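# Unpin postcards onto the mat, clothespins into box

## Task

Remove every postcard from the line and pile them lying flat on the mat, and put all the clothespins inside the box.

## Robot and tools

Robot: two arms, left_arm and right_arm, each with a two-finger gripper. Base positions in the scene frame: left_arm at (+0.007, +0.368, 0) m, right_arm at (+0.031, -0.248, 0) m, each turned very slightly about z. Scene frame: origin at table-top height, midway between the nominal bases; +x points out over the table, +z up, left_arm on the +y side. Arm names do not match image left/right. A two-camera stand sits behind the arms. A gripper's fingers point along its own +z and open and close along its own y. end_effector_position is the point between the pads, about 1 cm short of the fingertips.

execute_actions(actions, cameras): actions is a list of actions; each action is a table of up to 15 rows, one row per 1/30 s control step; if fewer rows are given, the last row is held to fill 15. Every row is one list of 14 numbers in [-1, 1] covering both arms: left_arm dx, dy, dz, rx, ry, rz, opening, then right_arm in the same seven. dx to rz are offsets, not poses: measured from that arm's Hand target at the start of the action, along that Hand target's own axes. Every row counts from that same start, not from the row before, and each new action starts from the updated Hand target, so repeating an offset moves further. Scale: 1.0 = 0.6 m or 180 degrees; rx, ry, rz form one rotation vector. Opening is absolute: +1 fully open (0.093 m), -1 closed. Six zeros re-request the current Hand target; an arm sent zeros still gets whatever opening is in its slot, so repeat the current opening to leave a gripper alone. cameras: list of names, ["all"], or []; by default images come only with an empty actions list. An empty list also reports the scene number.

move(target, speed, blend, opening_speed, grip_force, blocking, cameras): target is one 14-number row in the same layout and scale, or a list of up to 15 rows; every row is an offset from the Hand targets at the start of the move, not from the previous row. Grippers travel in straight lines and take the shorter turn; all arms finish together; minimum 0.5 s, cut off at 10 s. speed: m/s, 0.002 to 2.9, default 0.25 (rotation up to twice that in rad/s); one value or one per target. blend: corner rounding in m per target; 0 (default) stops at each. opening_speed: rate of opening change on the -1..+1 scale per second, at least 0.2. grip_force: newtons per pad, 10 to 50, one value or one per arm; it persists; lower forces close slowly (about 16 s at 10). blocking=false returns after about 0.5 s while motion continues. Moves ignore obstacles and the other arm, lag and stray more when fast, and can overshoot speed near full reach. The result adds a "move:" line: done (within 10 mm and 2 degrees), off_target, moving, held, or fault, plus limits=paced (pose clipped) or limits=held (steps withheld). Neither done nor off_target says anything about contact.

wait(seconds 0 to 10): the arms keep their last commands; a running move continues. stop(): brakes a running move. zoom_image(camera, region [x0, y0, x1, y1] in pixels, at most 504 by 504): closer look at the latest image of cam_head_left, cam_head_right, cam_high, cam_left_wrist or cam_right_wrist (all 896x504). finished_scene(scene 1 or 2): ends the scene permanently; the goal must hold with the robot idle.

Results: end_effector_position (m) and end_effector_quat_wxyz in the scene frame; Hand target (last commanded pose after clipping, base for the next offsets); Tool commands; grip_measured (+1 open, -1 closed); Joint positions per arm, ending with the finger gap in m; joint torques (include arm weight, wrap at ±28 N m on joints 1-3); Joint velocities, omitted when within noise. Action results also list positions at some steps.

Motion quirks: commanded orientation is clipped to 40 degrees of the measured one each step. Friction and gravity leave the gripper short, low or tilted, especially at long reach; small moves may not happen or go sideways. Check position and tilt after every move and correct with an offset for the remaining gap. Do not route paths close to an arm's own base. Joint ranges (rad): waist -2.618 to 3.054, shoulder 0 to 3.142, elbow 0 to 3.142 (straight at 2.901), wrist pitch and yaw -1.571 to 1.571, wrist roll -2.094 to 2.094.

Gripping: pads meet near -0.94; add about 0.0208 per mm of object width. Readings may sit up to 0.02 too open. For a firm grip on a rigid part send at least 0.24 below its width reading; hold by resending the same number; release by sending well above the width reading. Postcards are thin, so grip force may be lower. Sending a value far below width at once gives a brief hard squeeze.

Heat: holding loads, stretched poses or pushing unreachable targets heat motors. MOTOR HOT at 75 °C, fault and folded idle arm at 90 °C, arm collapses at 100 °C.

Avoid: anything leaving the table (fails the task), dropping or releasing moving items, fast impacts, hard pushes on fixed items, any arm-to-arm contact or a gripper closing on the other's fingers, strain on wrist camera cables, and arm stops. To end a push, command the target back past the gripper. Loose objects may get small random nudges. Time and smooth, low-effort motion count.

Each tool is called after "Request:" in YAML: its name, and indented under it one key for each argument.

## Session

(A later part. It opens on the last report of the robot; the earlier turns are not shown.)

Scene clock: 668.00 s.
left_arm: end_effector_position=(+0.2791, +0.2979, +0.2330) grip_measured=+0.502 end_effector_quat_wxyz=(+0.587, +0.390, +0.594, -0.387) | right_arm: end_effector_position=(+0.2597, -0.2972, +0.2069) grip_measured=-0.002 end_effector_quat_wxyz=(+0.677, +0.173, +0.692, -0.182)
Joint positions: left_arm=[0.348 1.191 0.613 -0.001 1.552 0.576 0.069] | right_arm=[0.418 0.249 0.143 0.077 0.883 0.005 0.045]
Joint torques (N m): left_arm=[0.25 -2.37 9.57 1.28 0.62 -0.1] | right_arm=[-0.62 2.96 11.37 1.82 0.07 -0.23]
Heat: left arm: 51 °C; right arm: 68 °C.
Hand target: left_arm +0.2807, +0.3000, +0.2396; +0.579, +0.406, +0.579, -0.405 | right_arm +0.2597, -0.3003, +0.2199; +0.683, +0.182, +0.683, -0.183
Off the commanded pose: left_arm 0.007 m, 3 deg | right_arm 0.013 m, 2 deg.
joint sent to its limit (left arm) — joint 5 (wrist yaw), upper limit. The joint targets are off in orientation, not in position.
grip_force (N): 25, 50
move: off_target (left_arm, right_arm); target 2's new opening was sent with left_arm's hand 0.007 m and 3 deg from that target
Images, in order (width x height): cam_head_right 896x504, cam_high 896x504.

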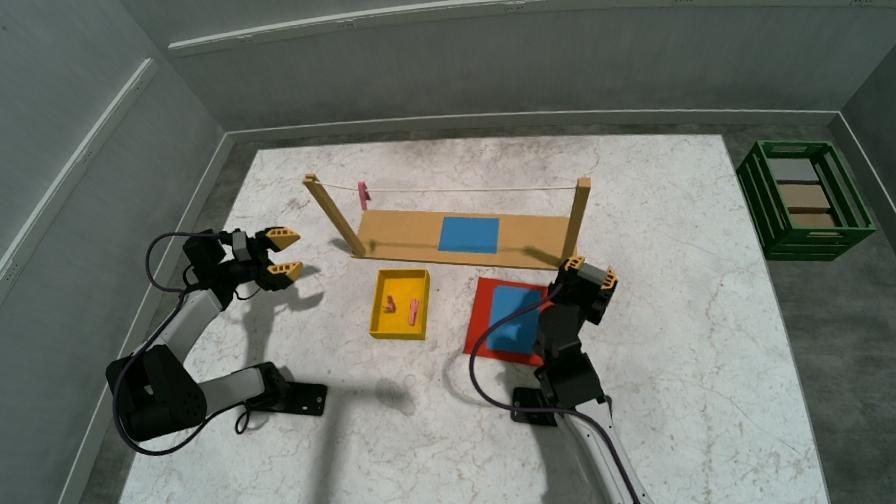

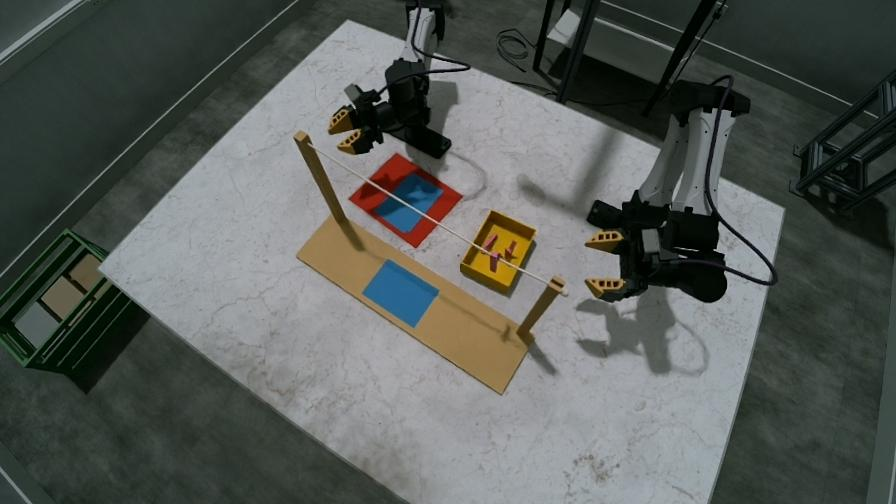

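Request:
zoom_image:
  camera: "cam_head_right"
  region: [330, 160, 410, 220]

Request:
zoom_image:
  camera: "cam_high"
  region: [470, 225, 530, 285]

Scaled by 6.300 from the camera's 896x504 image, which has a finer 1280x720 frame.

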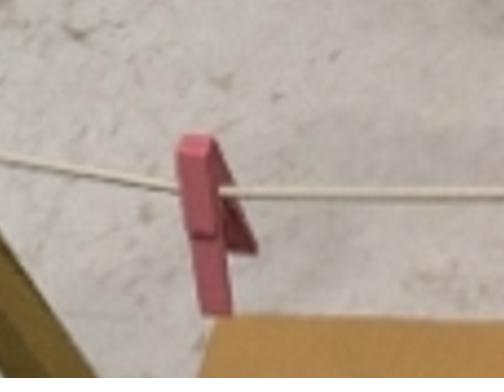

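Scaled by 8.400 from the camera's 896x504 image, which has a finer 1280x720 frame.

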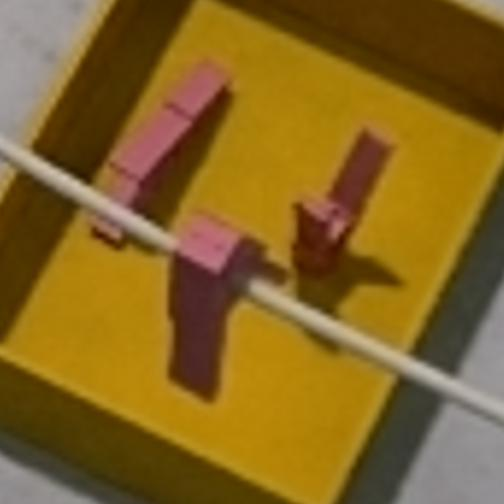

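Request:
move:
  target: [0,0,0,0,0,0,0.5,-0.027,0.5205,-0.148,-0.5648,-0.0404,0.0501,0.1]
  speed: 0.3
  cameras: ["cam_head_right","cam_right_wrist"]

Scene clock: 685.80 s.
left_arm: end_effector_position=(+0.2791, +0.2979, +0.2330) grip_measured=+0.502 end_effector_quat_wxyz=(+0.587, +0.390, +0.594, -0.387) | right_arm: end_effector_position=(+0.3386, +0.0095, +0.2316) grip_measured=+0.098 end_effector_quat_wxyz=(+0.622, -0.372, +0.529, +0.442)
Joint positions: left_arm=[0.348 1.191 0.613 -0.001 1.552 0.576 0.069] | right_arm=[0.421 1.629 0.53 1.345 -0.837 0.19 0.05]
Joint torques (N m): left_arm=[0.25 -2.39 9.52 1.29 0.62 -0.1] | right_arm=[0.65 -4.36 8.53 1.73 -0.05 -0.06]
Heat: left arm: 52 °C; right arm: 69 °C.
Hand target: left_arm +0.2807, +0.3000, +0.2396; +0.579, +0.406, +0.579, -0.405 | right_arm +0.3387, +0.0148, +0.2357; +0.620, -0.378, +0.520, +0.451
Off the commanded pose: left_arm 0.007 m, 3 deg | right_arm 0.007 m, 2 deg.
joint sent to its limit (left arm) — joint 5 (wrist yaw), upper limit. The joint targets are off in orientation, not in position.
grip_force (N): 25, 50
move: off_target (left_arm)
Images, in order (width x height): cam_head_right 896x504, cam_right_wrist 896x504.

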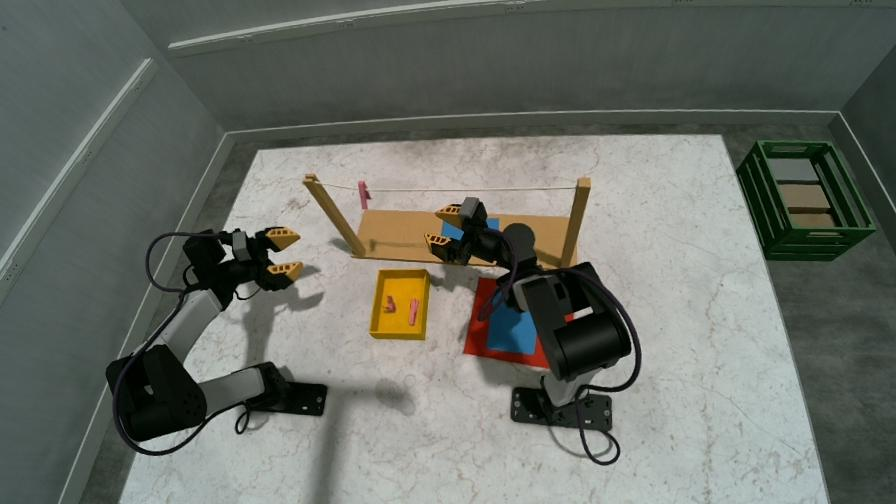

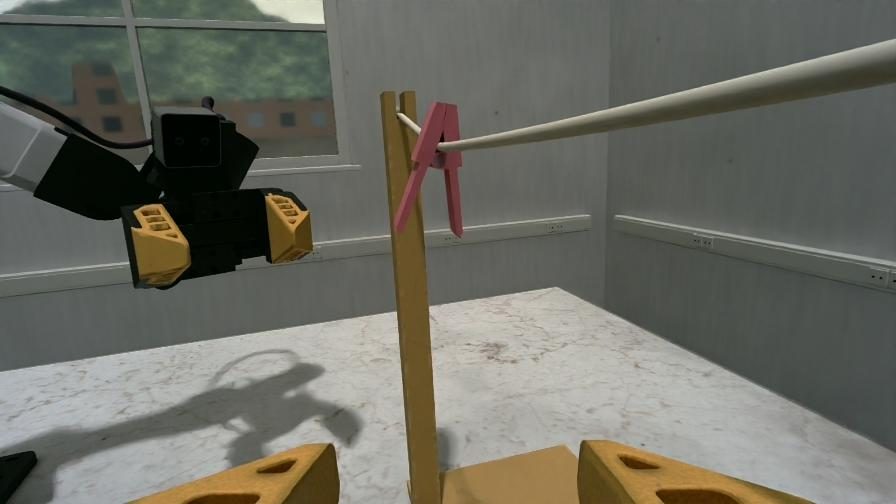

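Request:
move:
  target: [0,0,0,0,0,0,0.5,-0.033,0.02,0.117,0,0,0,0.1]
  speed: 0.15
  cameras: ["cam_head_right","cam_right_wrist"]

Scene clock: 696.73 s.
left_arm: end_effector_position=(+0.2791, +0.2979, +0.2330) grip_measured=+0.502 end_effector_quat_wxyz=(+0.587, +0.390, +0.594, -0.387) | right_arm: end_effector_position=(+0.3431, +0.0761, +0.2679) grip_measured=+0.098 end_effector_quat_wxyz=(+0.620, -0.376, +0.518, +0.453)
Joint positions: left_arm=[0.348 1.191 0.613 -0.001 1.552 0.576 0.069] | right_arm=[0.609 1.646 0.737 1.142 -0.678 0.152 0.05]
Joint torques (N m): left_arm=[0.23 -2.39 9.54 1.27 0.63 -0.11] | right_arm=[0.39 -5.26 9.65 1.56 0.09 -0.27]
Heat: left arm: 52 °C; right arm: 67 °C.
Hand target: left_arm +0.2807, +0.3000, +0.2396; +0.579, +0.406, +0.579, -0.405 | right_arm +0.3476, +0.0808, +0.2675; +0.620, -0.378, +0.520, +0.450
Off the commanded pose: left_arm 0.007 m, 3 deg | right_arm 0.007 m, 0 deg.
joint sent to its limit (left arm) — joint 5 (wrist yaw), upper limit. The joint targets are off in orientation, not in position.
grip_force (N): 25, 50
move: off_target (left_arm)
Images, in order (width x height): cam_head_right 896x504, cam_right_wrist 896x504.

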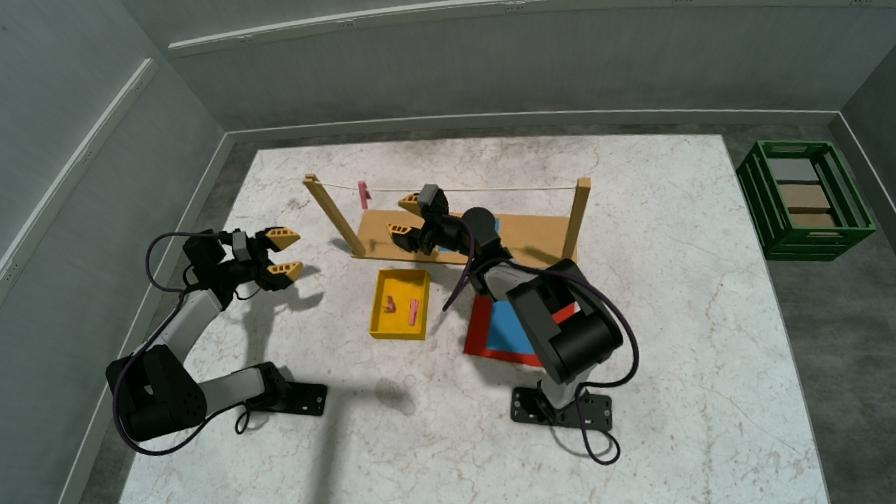

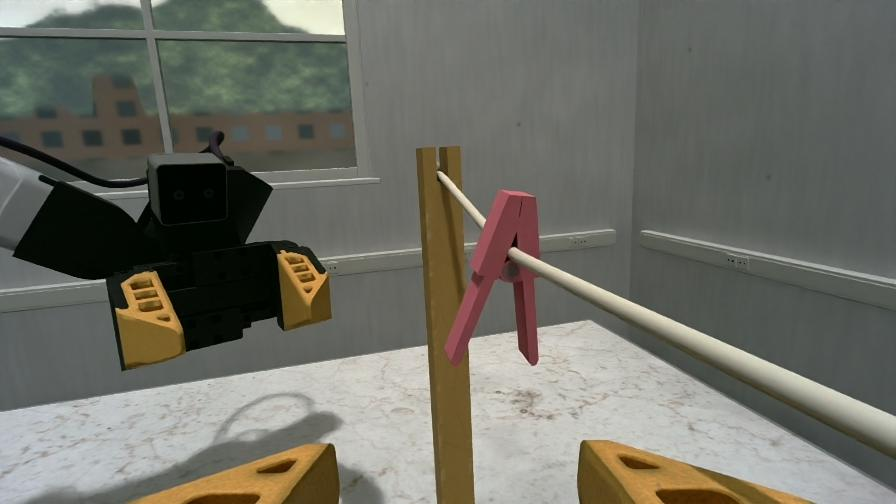

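Request:
move:
  target: [0,0,0,0,0,0,0.5,0.0247,-0.0253,0.067,0,0,0,0.1]
  speed: 0.12
  cameras: ["cam_head_right","cam_right_wrist"]

Scene clock: 708.97 s.
left_arm: end_effector_position=(+0.2791, +0.2979, +0.2330) grip_measured=+0.502 end_effector_quat_wxyz=(+0.587, +0.390, +0.594, -0.387) | right_arm: end_effector_position=(+0.3714, +0.1106, +0.2613) grip_measured=+0.098 end_effector_quat_wxyz=(+0.621, -0.375, +0.519, +0.453)
Joint positions: left_arm=[0.348 1.191 0.613 -0.001 1.552 0.576 0.069] | right_arm=[0.649 1.807 0.901 1.132 -0.637 0.14 0.05]
Joint torques (N m): left_arm=[0.24 -2.37 9.51 1.29 0.62 -0.11] | right_arm=[0.53 -6.63 9.7 1.6 0.08 -0.22]
Heat: left arm: 52 °C; right arm: 66 °C.
Hand target: left_arm +0.2807, +0.3000, +0.2396; +0.579, +0.406, +0.579, -0.405 | right_arm +0.3750, +0.1163, +0.2598; +0.620, -0.378, +0.520, +0.451
Off the commanded pose: left_arm 0.007 m, 3 deg | right_arm 0.007 m, 0 deg.
joint sent to its limit (left arm) — joint 5 (wrist yaw), upper limit. The joint targets are off in orientation, not in position.
grip_force (N): 25, 50
move: off_target (left_arm)
Images, in order (width x height): cam_head_right 896x504, cam_right_wrist 896x504.

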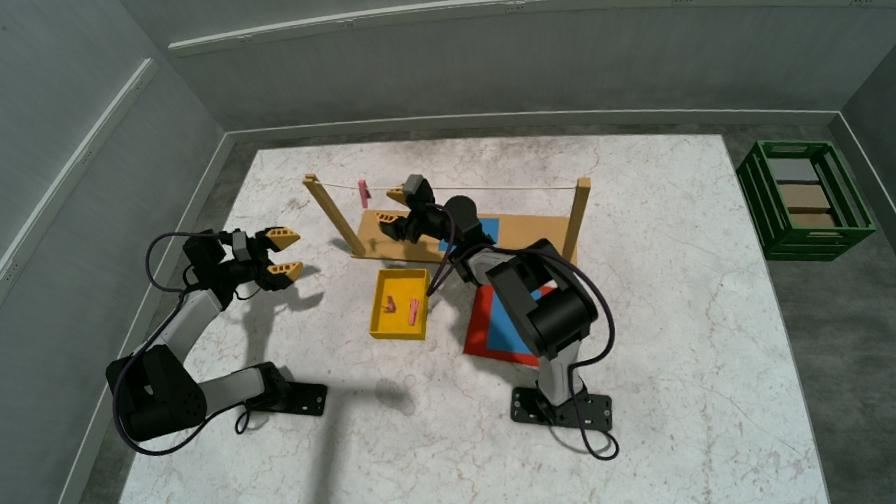

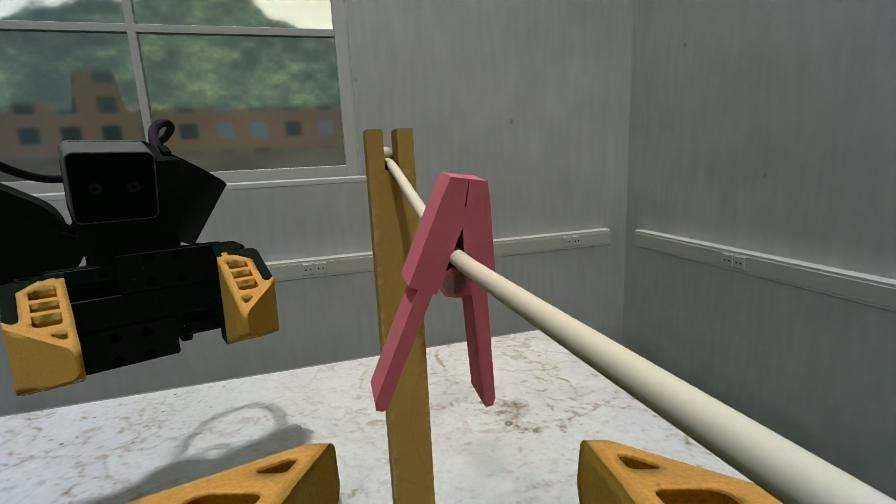

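Request:
move:
  target: [0,0,0,0,0,0,0.5,0,0.008,0.07,0,0,0,0.1]
  speed: 0.08
  cameras: ["cam_head_right","cam_right_wrist"]

Request:
zoom_image:
  camera: "cam_head_right"
  region: [330, 160, 430, 240]

Scene clock: 715.77 s.
left_arm: end_effector_position=(+0.2791, +0.2979, +0.2330) grip_measured=+0.502 end_effector_quat_wxyz=(+0.587, +0.390, +0.594, -0.387) | right_arm: end_effector_position=(+0.3795, +0.1508, +0.2703) grip_measured=+0.098 end_effector_quat_wxyz=(+0.621, -0.375, +0.518, +0.453)
Joint positions: left_arm=[0.348 1.191 0.613 -0.001 1.552 0.576 0.069] | right_arm=[0.723 1.885 1.052 1.052 -0.565 0.121 0.05]
Joint torques (N m): left_arm=[0.27 -2.43 9.54 1.28 0.63 -0.1] | right_arm=[0.5 -7.36 10.17 1.63 0.08 -0.27]
Heat: left arm: 53 °C; right arm: 67 °C.
Hand target: left_arm +0.2807, +0.3000, +0.2396; +0.579, +0.406, +0.579, -0.405 | right_arm +0.3832, +0.1571, +0.2672; +0.620, -0.378, +0.520, +0.451
Off the commanded pose: left_arm 0.007 m, 3 deg | right_arm 0.008 m, 1 deg.
joint sent to its limit (left arm) — joint 5 (wrist yaw), upper limit. The joint targets are off in orientation, not in position.
grip_force (N): 25, 50
move: off_target (left_arm)
Images, in order (width x height): cam_head_right 896x504, cam_right_wrist 896x504.

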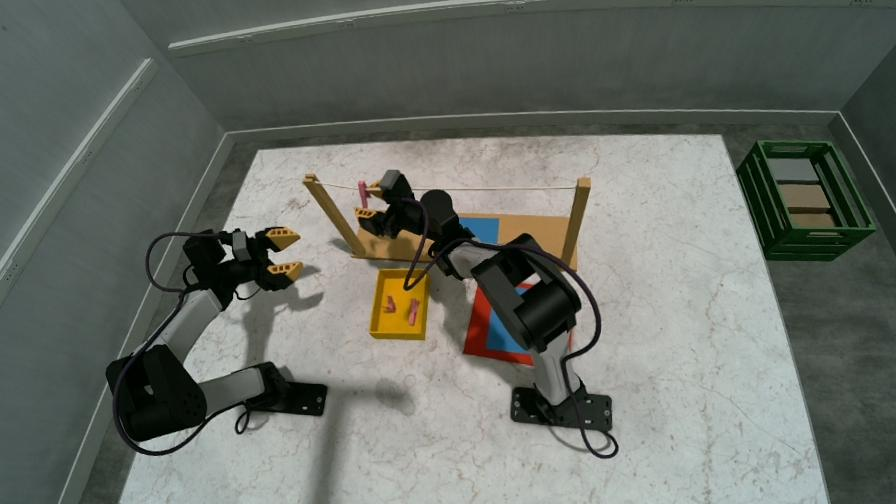

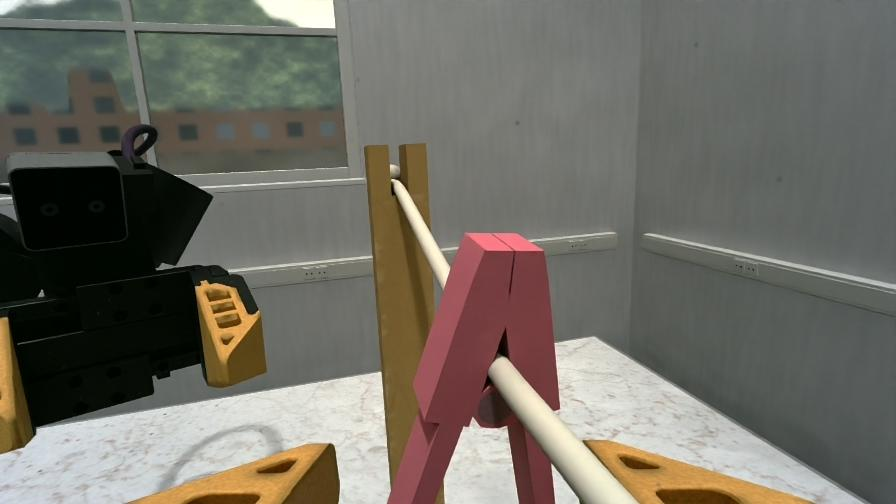

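Scaled by 5.040 from the camera's 896x504 image, which has a finer 1280x720 frame.

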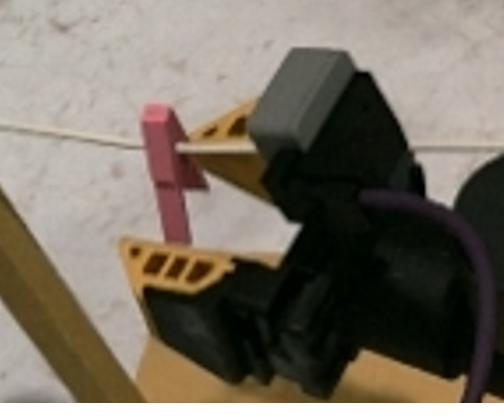

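Request:
move:
  target: [0,0,0,0,0,0,0.5,0,0,0,0,0,0,-0.5]
  opening_speed: 0.4
  grip_force: 50
  cameras: ["cam_right_wrist"]

Request:
zoom_image:
  camera: "cam_right_wrist"
  region: [300, 150, 700, 504]

Scene clock: 723.30 s.
left_arm: end_effector_position=(+0.2791, +0.2979, +0.2330) grip_measured=+0.502 end_effector_quat_wxyz=(+0.587, +0.390, +0.594, -0.387) | right_arm: end_effector_position=(+0.3797, +0.1508, +0.2699) grip_measured=-0.494 end_effector_quat_wxyz=(+0.621, -0.375, +0.518, +0.453)
Joint positions: left_arm=[0.348 1.191 0.613 -0.001 1.552 0.576 0.069] | right_arm=[0.723 1.885 1.052 1.05 -0.565 0.121 0.021]
Joint torques (N m): left_arm=[0.23 -2.4 9.54 1.29 0.62 -0.1] | right_arm=[0.47 -7.34 10.17 1.63 0.07 -0.25]
Heat: left arm: 53 °C; right arm: 67 °C.
Hand target: left_arm +0.2807, +0.3000, +0.2396; +0.579, +0.406, +0.579, -0.405 | right_arm +0.3832, +0.1571, +0.2672; +0.620, -0.378, +0.520, +0.451
Off the commanded pose: left_arm 0.007 m, 3 deg | right_arm 0.008 m, 0 deg.
joint sent to its limit (left arm) — joint 5 (wrist yaw), upper limit. The joint targets are off in orientation, not in position.
move: off_target (left_arm)
Images, in order (width x height): cam_right_wrist 896x504.

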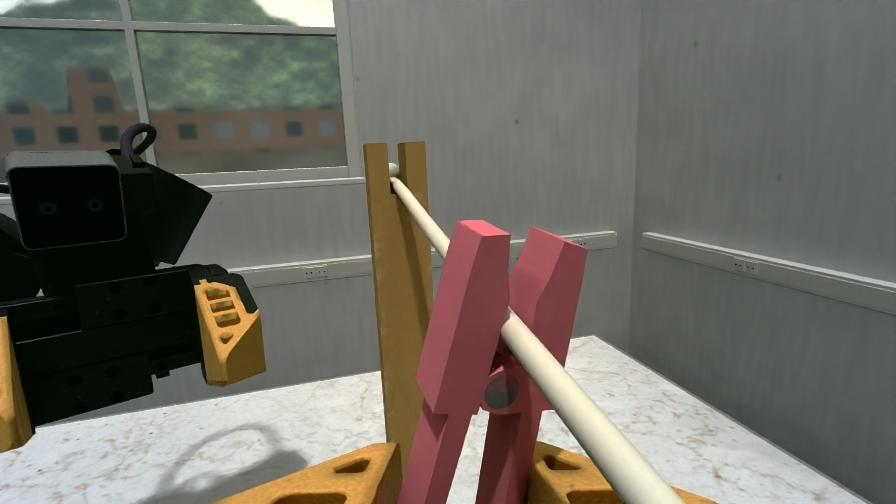

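Scaled by 1.260 from the camera's 896x504 image, which has a finer 1280x720 frame.

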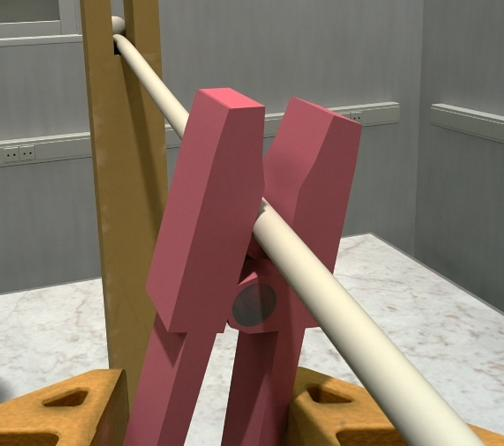

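Request:
move:
  target:
    - [0,0,0,0,0,0,0.5,0,0,0,0,0,0,-0.62]
    - [0,0,0,0,0,0,0.5,0.085,0.02,0,0,0,0,-0.62]
  opening_speed: 0.4
  speed: 0.06
  cameras: ["cam_right_wrist","cam_head_right"]

Request:
zoom_image:
  camera: "cam_head_right"
  region: [330, 160, 430, 240]

Scene clock: 729.17 s.
left_arm: end_effector_position=(+0.2791, +0.2979, +0.2330) grip_measured=+0.502 end_effector_quat_wxyz=(+0.587, +0.390, +0.594, -0.387) | right_arm: end_effector_position=(+0.3742, +0.1624, +0.2535) grip_measured=-0.612 end_effector_quat_wxyz=(+0.652, -0.371, +0.484, +0.450)
Joint positions: left_arm=[0.348 1.191 0.613 -0.001 1.552 0.576 0.069] | right_arm=[0.758 1.993 1.036 1.257 -0.523 0.103 0.016]
Joint torques (N m): left_arm=[0.2 -2.39 9.52 1.29 0.62 -0.1] | right_arm=[0.73 -6.48 4.9 1.35 0.06 -0.16]
Heat: left arm: 53 °C; right arm: 67 °C.
Hand target: left_arm +0.2807, +0.3000, +0.2396; +0.579, +0.406, +0.579, -0.405 | right_arm +0.3745, +0.1693, +0.2171; +0.620, -0.378, +0.520, +0.450
Off the commanded pose: left_arm 0.007 m, 3 deg | right_arm 0.037 m, 6 deg.
joint sent to its limit (left arm) — joint 5 (wrist yaw), upper limit. The joint targets are off in orientation, not in position.
move: off_target (left_arm, right_arm)
Images, in order (width x height): cam_head_right 896x504, cam_right_wrist 896x504.

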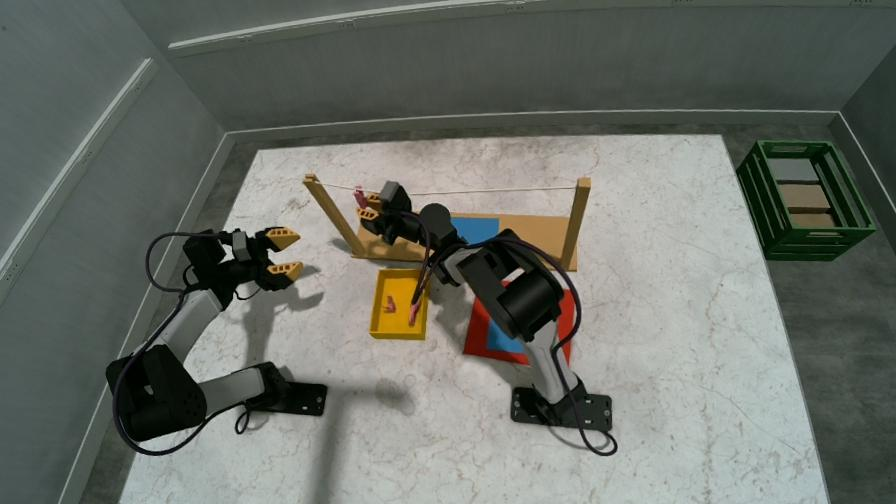

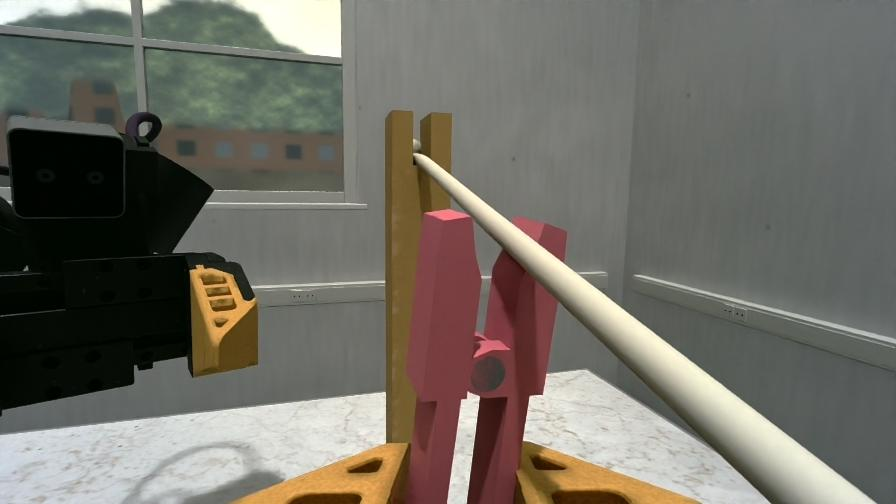

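Scaled by 5.040 from the camera's 896x504 image, which has a finer 1280x720 frame.

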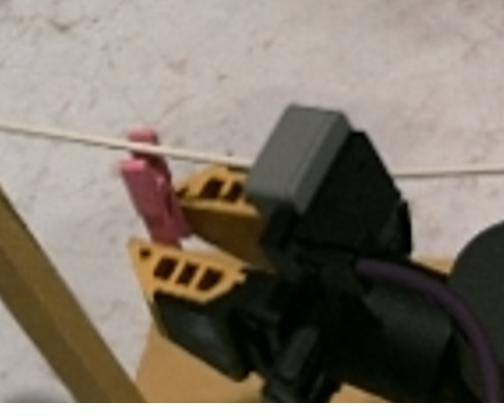

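Request:
move:
  target: [0,0,0,0,0,0,0.5,-0.0264,-0.005,-0.0066,0,0.0833,0,-0.64]
  speed: 0.06
  cameras: ["cam_right_wrist","cam_head_right"]

Request:
zoom_image:
  camera: "cam_head_right"
  region: [330, 160, 430, 240]

Scene clock: 740.93 s.
left_arm: end_effector_position=(+0.2791, +0.2979, +0.2330) grip_measured=+0.502 end_effector_quat_wxyz=(+0.587, +0.390, +0.594, -0.387) | right_arm: end_effector_position=(+0.3741, +0.1641, +0.2033) grip_measured=-0.634 end_effector_quat_wxyz=(+0.527, -0.430, +0.617, +0.396)
Joint positions: left_arm=[0.348 1.191 0.613 -0.001 1.552 0.576 0.069] | right_arm=[0.758 1.864 1.085 0.626 -0.532 -0.041 0.015]
Joint torques (N m): left_arm=[0.2 -2.41 9.55 1.29 0.61 -0.1] | right_arm=[-0.61 -12.74 10.47 1.79 -0.23 -0.27]
Heat: left arm: 53 °C; right arm: 64 °C.
Hand target: left_arm +0.2807, +0.3000, +0.2396; +0.579, +0.406, +0.579, -0.405 | right_arm +0.3753, +0.1620, +0.2318; +0.547, -0.433, +0.596, +0.397
Off the commanded pose: left_arm 0.007 m, 3 deg | right_arm 0.029 m, 3 deg.
joint sent to its limit (left arm) — joint 5 (wrist yaw), upper limit. The joint targets are off in orientation, not in position.
move: off_target (left_arm, right_arm)
Images, in order (width x height): cam_head_right 896x504, cam_right_wrist 896x504.

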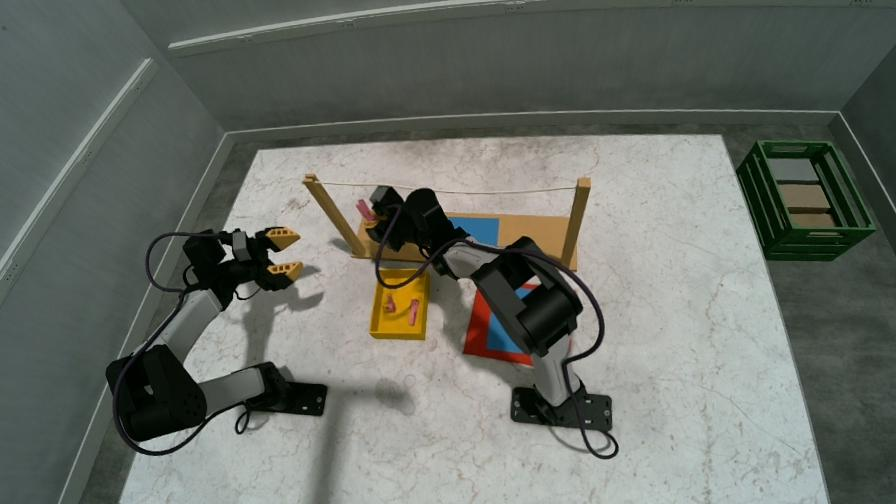

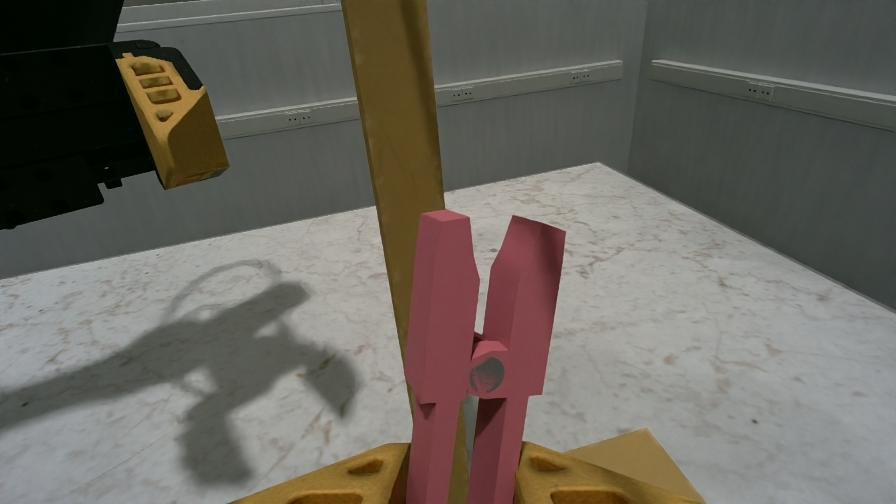

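Scaled by 5.040 from the camera's 896x504 image, which has a finer 1280x720 frame.

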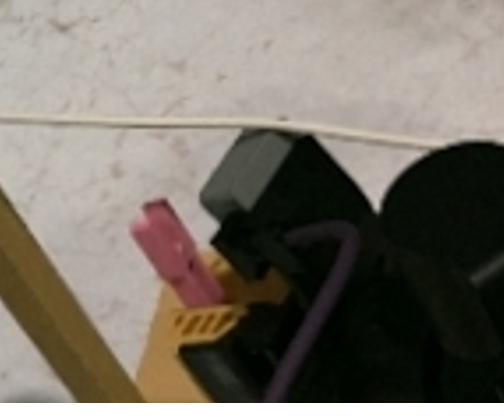

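Request:
execute_actions:
  actions: []
  cameras: ["cam_high","cam_head_left","cam_head_right"]

Request:
zoom_image:
  camera: "cam_high"
  region: [380, 170, 580, 310]

Request:
zoom_image:
  camera: "cam_head_left"
  region: [320, 150, 520, 270]

Scene clock: 745.63 s.
left_arm: end_effector_position=(+0.2791, +0.2979, +0.2330) grip_measured=+0.502 end_effector_quat_wxyz=(+0.587, +0.390, +0.594, -0.387) | right_arm: end_effector_position=(+0.3741, +0.1640, +0.2032) grip_measured=-0.634 end_effector_quat_wxyz=(+0.526, -0.430, +0.618, +0.396)
Joint positions: left_arm=[0.348 1.191 0.613 -0.001 1.552 0.576 0.069] | right_arm=[0.758 1.864 1.085 0.625 -0.532 -0.041 0.015]
Joint velocities: within noise
Joint torques (N m): left_arm=[0.23 -2.37 9.51 1.29 0.63 -0.1] | right_arm=[-0.59 -12.78 10.5 1.79 -0.23 -0.28]
Heat: left arm: 53 °C; right arm: 65 °C.
Hand target: left_arm +0.2807, +0.3000, +0.2396; +0.579, +0.406, +0.579, -0.405 | right_arm +0.3753, +0.1620, +0.2319; +0.547, -0.433, +0.596, +0.397
Tool commands: left_gripper/opening=+0.5 right_gripper/opening=-0.64
Off the commanded pose: left_arm 0.007 m, 3 deg | right_arm 0.029 m, 3 deg.
Images, in order (width x height): cam_head_left 896x504, cam_head_right 896x504, cam_high 896x504.

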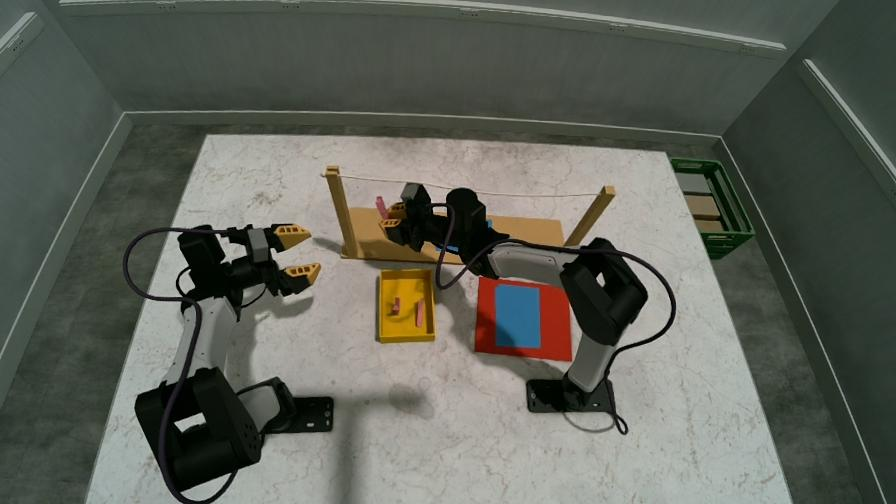

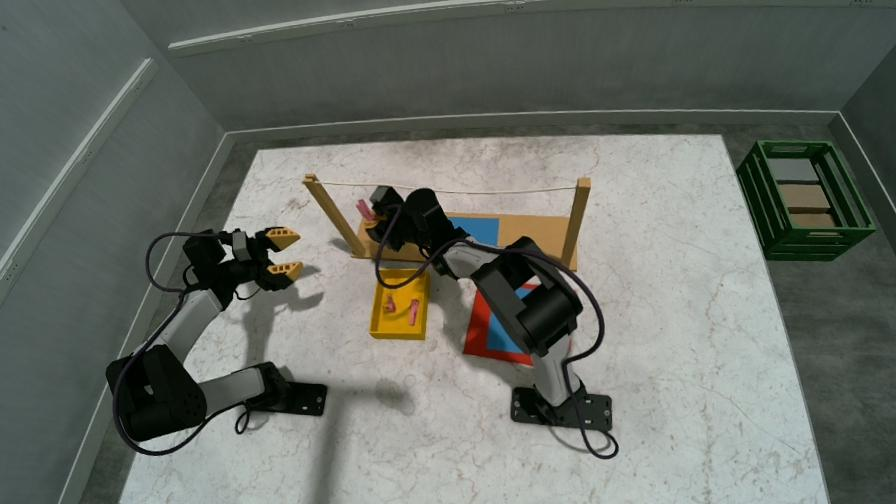

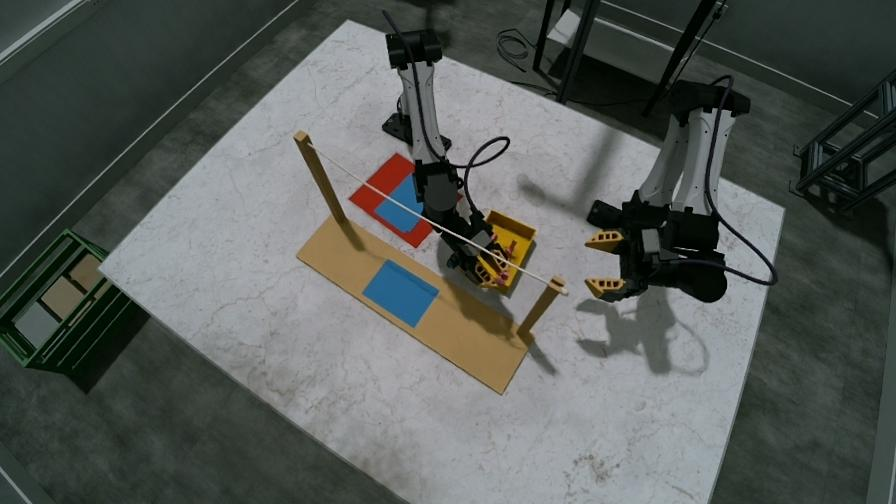

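Scaled by 2.520 from the camera's 896x504 image, which has a finer 1280x720 frame.

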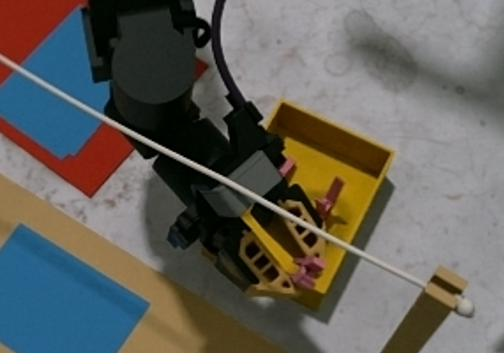

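Scaled by 2.520 from the camera's 896x504 image, which has a finer 1280x720 frame.

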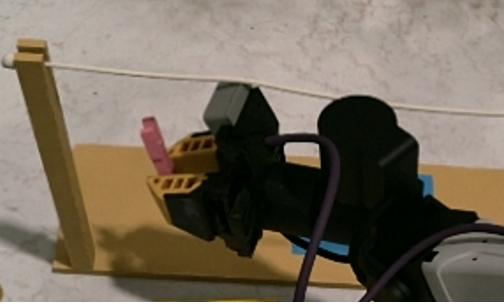

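Request:
move:
  target:
    - [0,0,0,0,0,0,0.5,0.0698,0.005,0.0045,0,0,0,-0.64]
    - [0,0,0,0,0,0,0.5,0.067,0.1055,-0.155,0,0,0,-0.64]
    - [0,0,0,0,0,0,0.5,0.183,0.192,-0.147,0.0319,0.3587,0.026,-0.64]
  blend: [0.015,0.02,0]
  speed: [0.06,0.12,0.15]
  cameras: ["cam_head_right","cam_head_left","cam_right_wrist"]

Scene clock: 761.50 s.
left_arm: end_effector_position=(+0.2791, +0.2979, +0.2330) grip_measured=+0.502 end_effector_quat_wxyz=(+0.587, +0.390, +0.594, -0.387) | right_arm: end_effector_position=(+0.2343, +0.1000, +0.1293) grip_measured=-0.634 end_effector_quat_wxyz=(+0.148, -0.531, +0.828, +0.099)
Joint positions: left_arm=[0.348 1.191 0.613 -0.001 1.552 0.576 0.069] | right_arm=[1.063 1.749 1.442 -0.908 -0.049 -0.111 0.015]
Joint velocities: left_arm=[within noise] | right_arm=[-0.012 0.002 -0.002 -0.022 -0.168 -0.037 0]
Joint torques (N m): left_arm=[0.25 -2.39 9.54 1.29 0.63 -0.09] | right_arm=[0.57 -6.49 10.47 0.83 0.03 -0.04]
Heat: left arm: 53 °C; right arm: 65 °C.
Hand target: left_arm +0.2807, +0.3000, +0.2396; +0.579, +0.406, +0.579, -0.405 | right_arm +0.2356, +0.1051, +0.1302; +0.148, -0.529, +0.830, +0.097
Off the commanded pose: left_arm 0.007 m, 3 deg | right_arm 0.005 m, 0 deg.
joint sent to its limit (left arm) — joint 5 (wrist yaw), upper limit. The joint targets are off in orientation, not in position.
move: off_target (left_arm)
Images, in order (width x height): cam_head_left 896x504, cam_head_right 896x504, cam_right_wrist 896x504.

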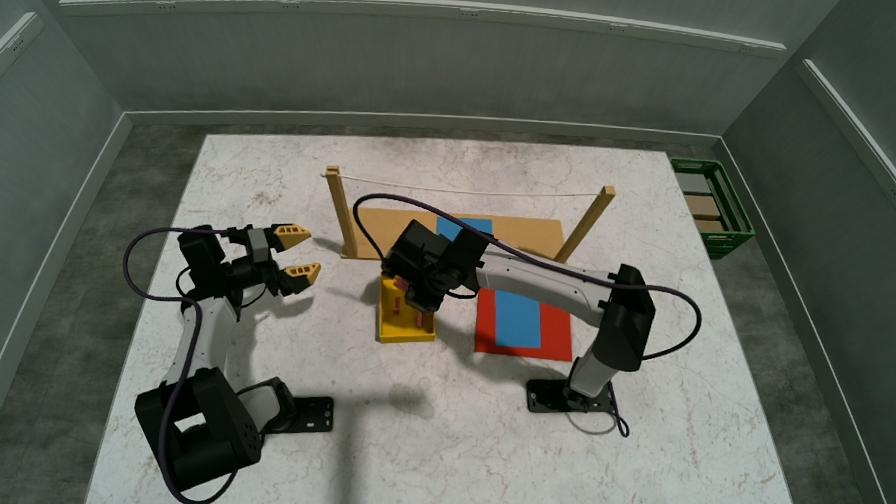

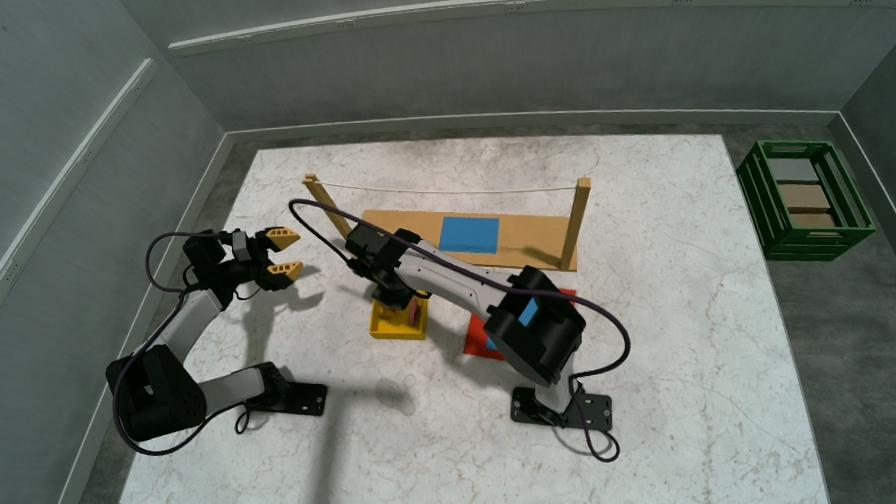

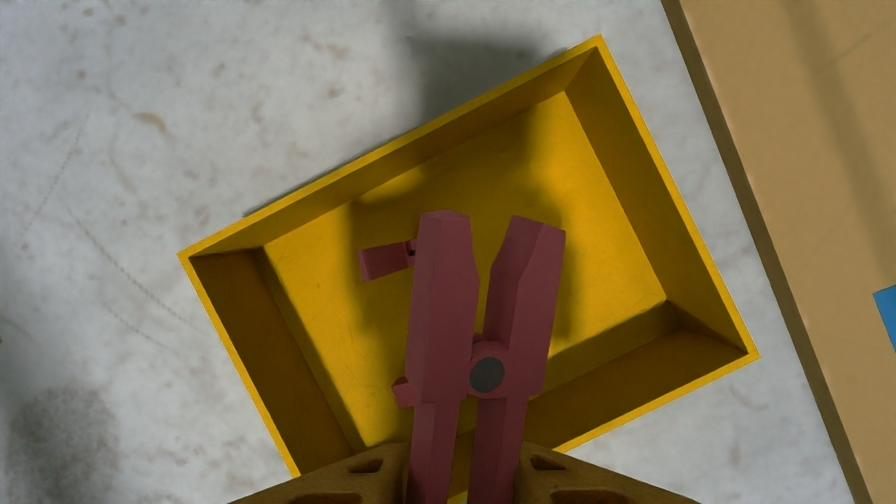

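Request:
move:
  target:
    - [0,0,0,0,0,0,0.5,-0.041,0.018,0.051,0,0,0,-0.64]
    - [0,0,0,0,0,0,0.5,0.002,0.0175,0.166,0,0,0,-0.64]
  blend: [0.01,0]
  speed: [0.1,0.08]
  cameras: ["cam_head_right","cam_right_wrist"]

Scene clock: 768.47 s.
left_arm: end_effector_position=(+0.2791, +0.2979, +0.2330) grip_measured=+0.502 end_effector_quat_wxyz=(+0.587, +0.390, +0.594, -0.387) | right_arm: end_effector_position=(+0.2472, +0.1535, +0.0663) grip_measured=-0.634 end_effector_quat_wxyz=(+0.186, -0.528, +0.820, +0.121)
Joint positions: left_arm=[0.348 1.191 0.613 -0.001 1.552 0.576 0.069] | right_arm=[1.104 1.922 1.374 -0.576 -0.038 -0.073 0.015]
Joint torques (N m): left_arm=[0.21 -2.36 9.55 1.28 0.62 -0.1] | right_arm=[0.24 -6.08 5.33 0.86 0.05 -0.07]
Heat: left arm: 53 °C; right arm: 65 °C.
Hand target: left_arm +0.2807, +0.3000, +0.2396; +0.579, +0.406, +0.579, -0.405 | right_arm +0.2400, +0.1401, +0.0364; +0.148, -0.529, +0.830, +0.097
Off the commanded pose: left_arm 0.007 m, 3 deg | right_arm 0.033 m, 5 deg.
joint sent to its limit (left arm) — joint 5 (wrist yaw), upper limit. The joint targets are off in orientation, not in position.
move: off_target (left_arm, right_arm)
Images, in order (width x height): cam_head_right 896x504, cam_right_wrist 896x504.

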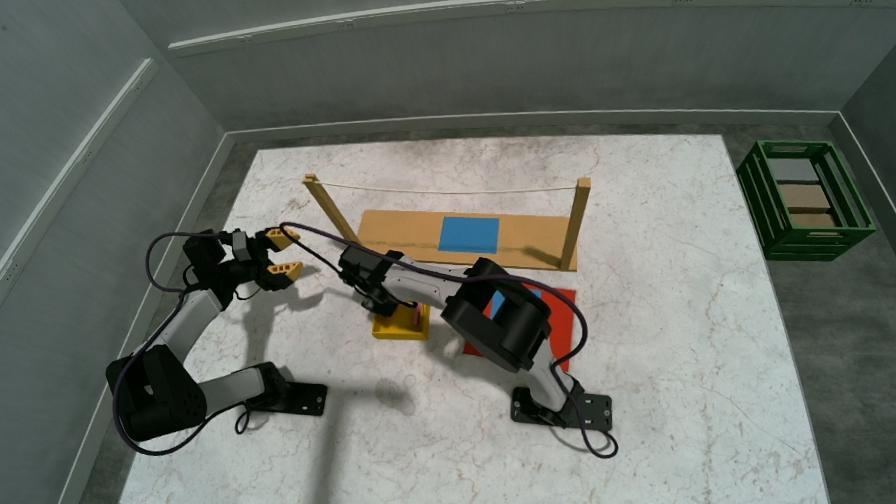

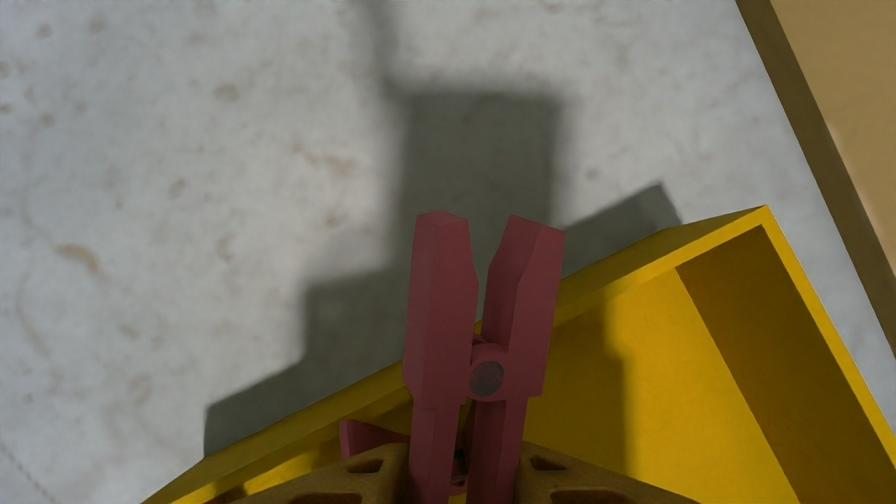

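Request:
move:
  target:
    - [0,0,0,0,0,0,0.5,-0.0595,-0.0035,-0.102,0,0,0,-0.64]
    - [0,0,0,0,0,0,0.5,-0.018,-0.098,-0.1075,0,0,0,-0.64]
  blend: [0.01,0]
  speed: [0.1,0.1]
  cameras: ["cam_head_right","cam_right_wrist"]

Scene clock: 779.00 s.
left_arm: end_effector_position=(+0.2791, +0.2979, +0.2330) grip_measured=+0.502 end_effector_quat_wxyz=(+0.587, +0.390, +0.594, -0.387) | right_arm: end_effector_position=(+0.2901, +0.1043, +0.0913) grip_measured=-0.634 end_effector_quat_wxyz=(+0.140, -0.524, +0.835, +0.088)
Joint positions: left_arm=[0.348 1.191 0.613 -0.001 1.552 0.576 0.069] | right_arm=[0.951 1.922 1.52 -0.844 -0.07 -0.201 0.015]
Joint torques (N m): left_arm=[0.23 -2.41 9.52 1.29 0.62 -0.11] | right_arm=[-0.1 -12.15 6.89 0.89 -0.18 -0.27]
Heat: left arm: 54 °C; right arm: 63 °C.
Hand target: left_arm +0.2807, +0.3000, +0.2396; +0.579, +0.406, +0.579, -0.405 | right_arm +0.2884, +0.1038, +0.1003; +0.148, -0.528, +0.830, +0.097
Off the commanded pose: left_arm 0.007 m, 3 deg | right_arm 0.009 m, 2 deg.
joint sent to its limit (left arm) — joint 5 (wrist yaw), upper limit. The joint targets are off in orientation, not in position.
move: off_target (left_arm)
Images, in order (width x height): cam_head_right 896x504, cam_right_wrist 896x504.

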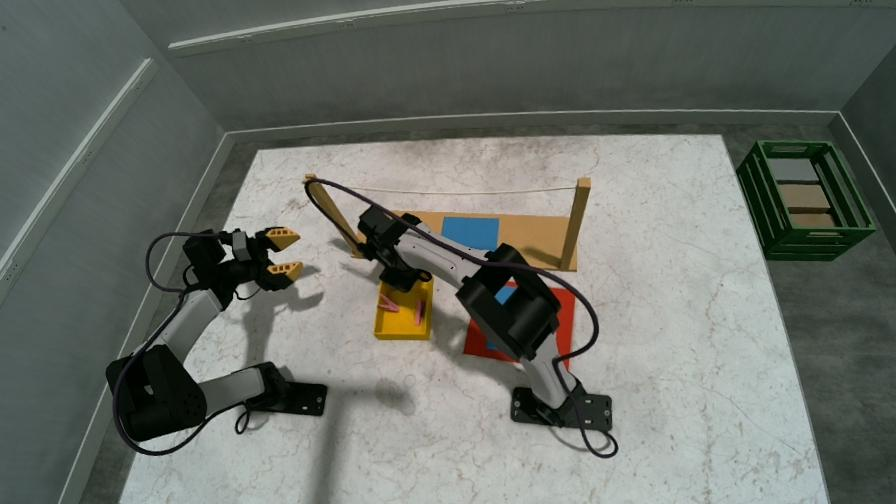

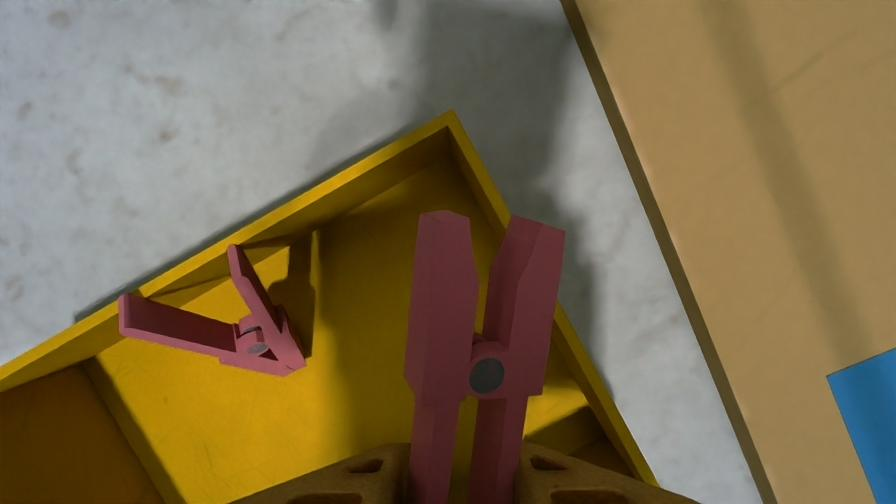

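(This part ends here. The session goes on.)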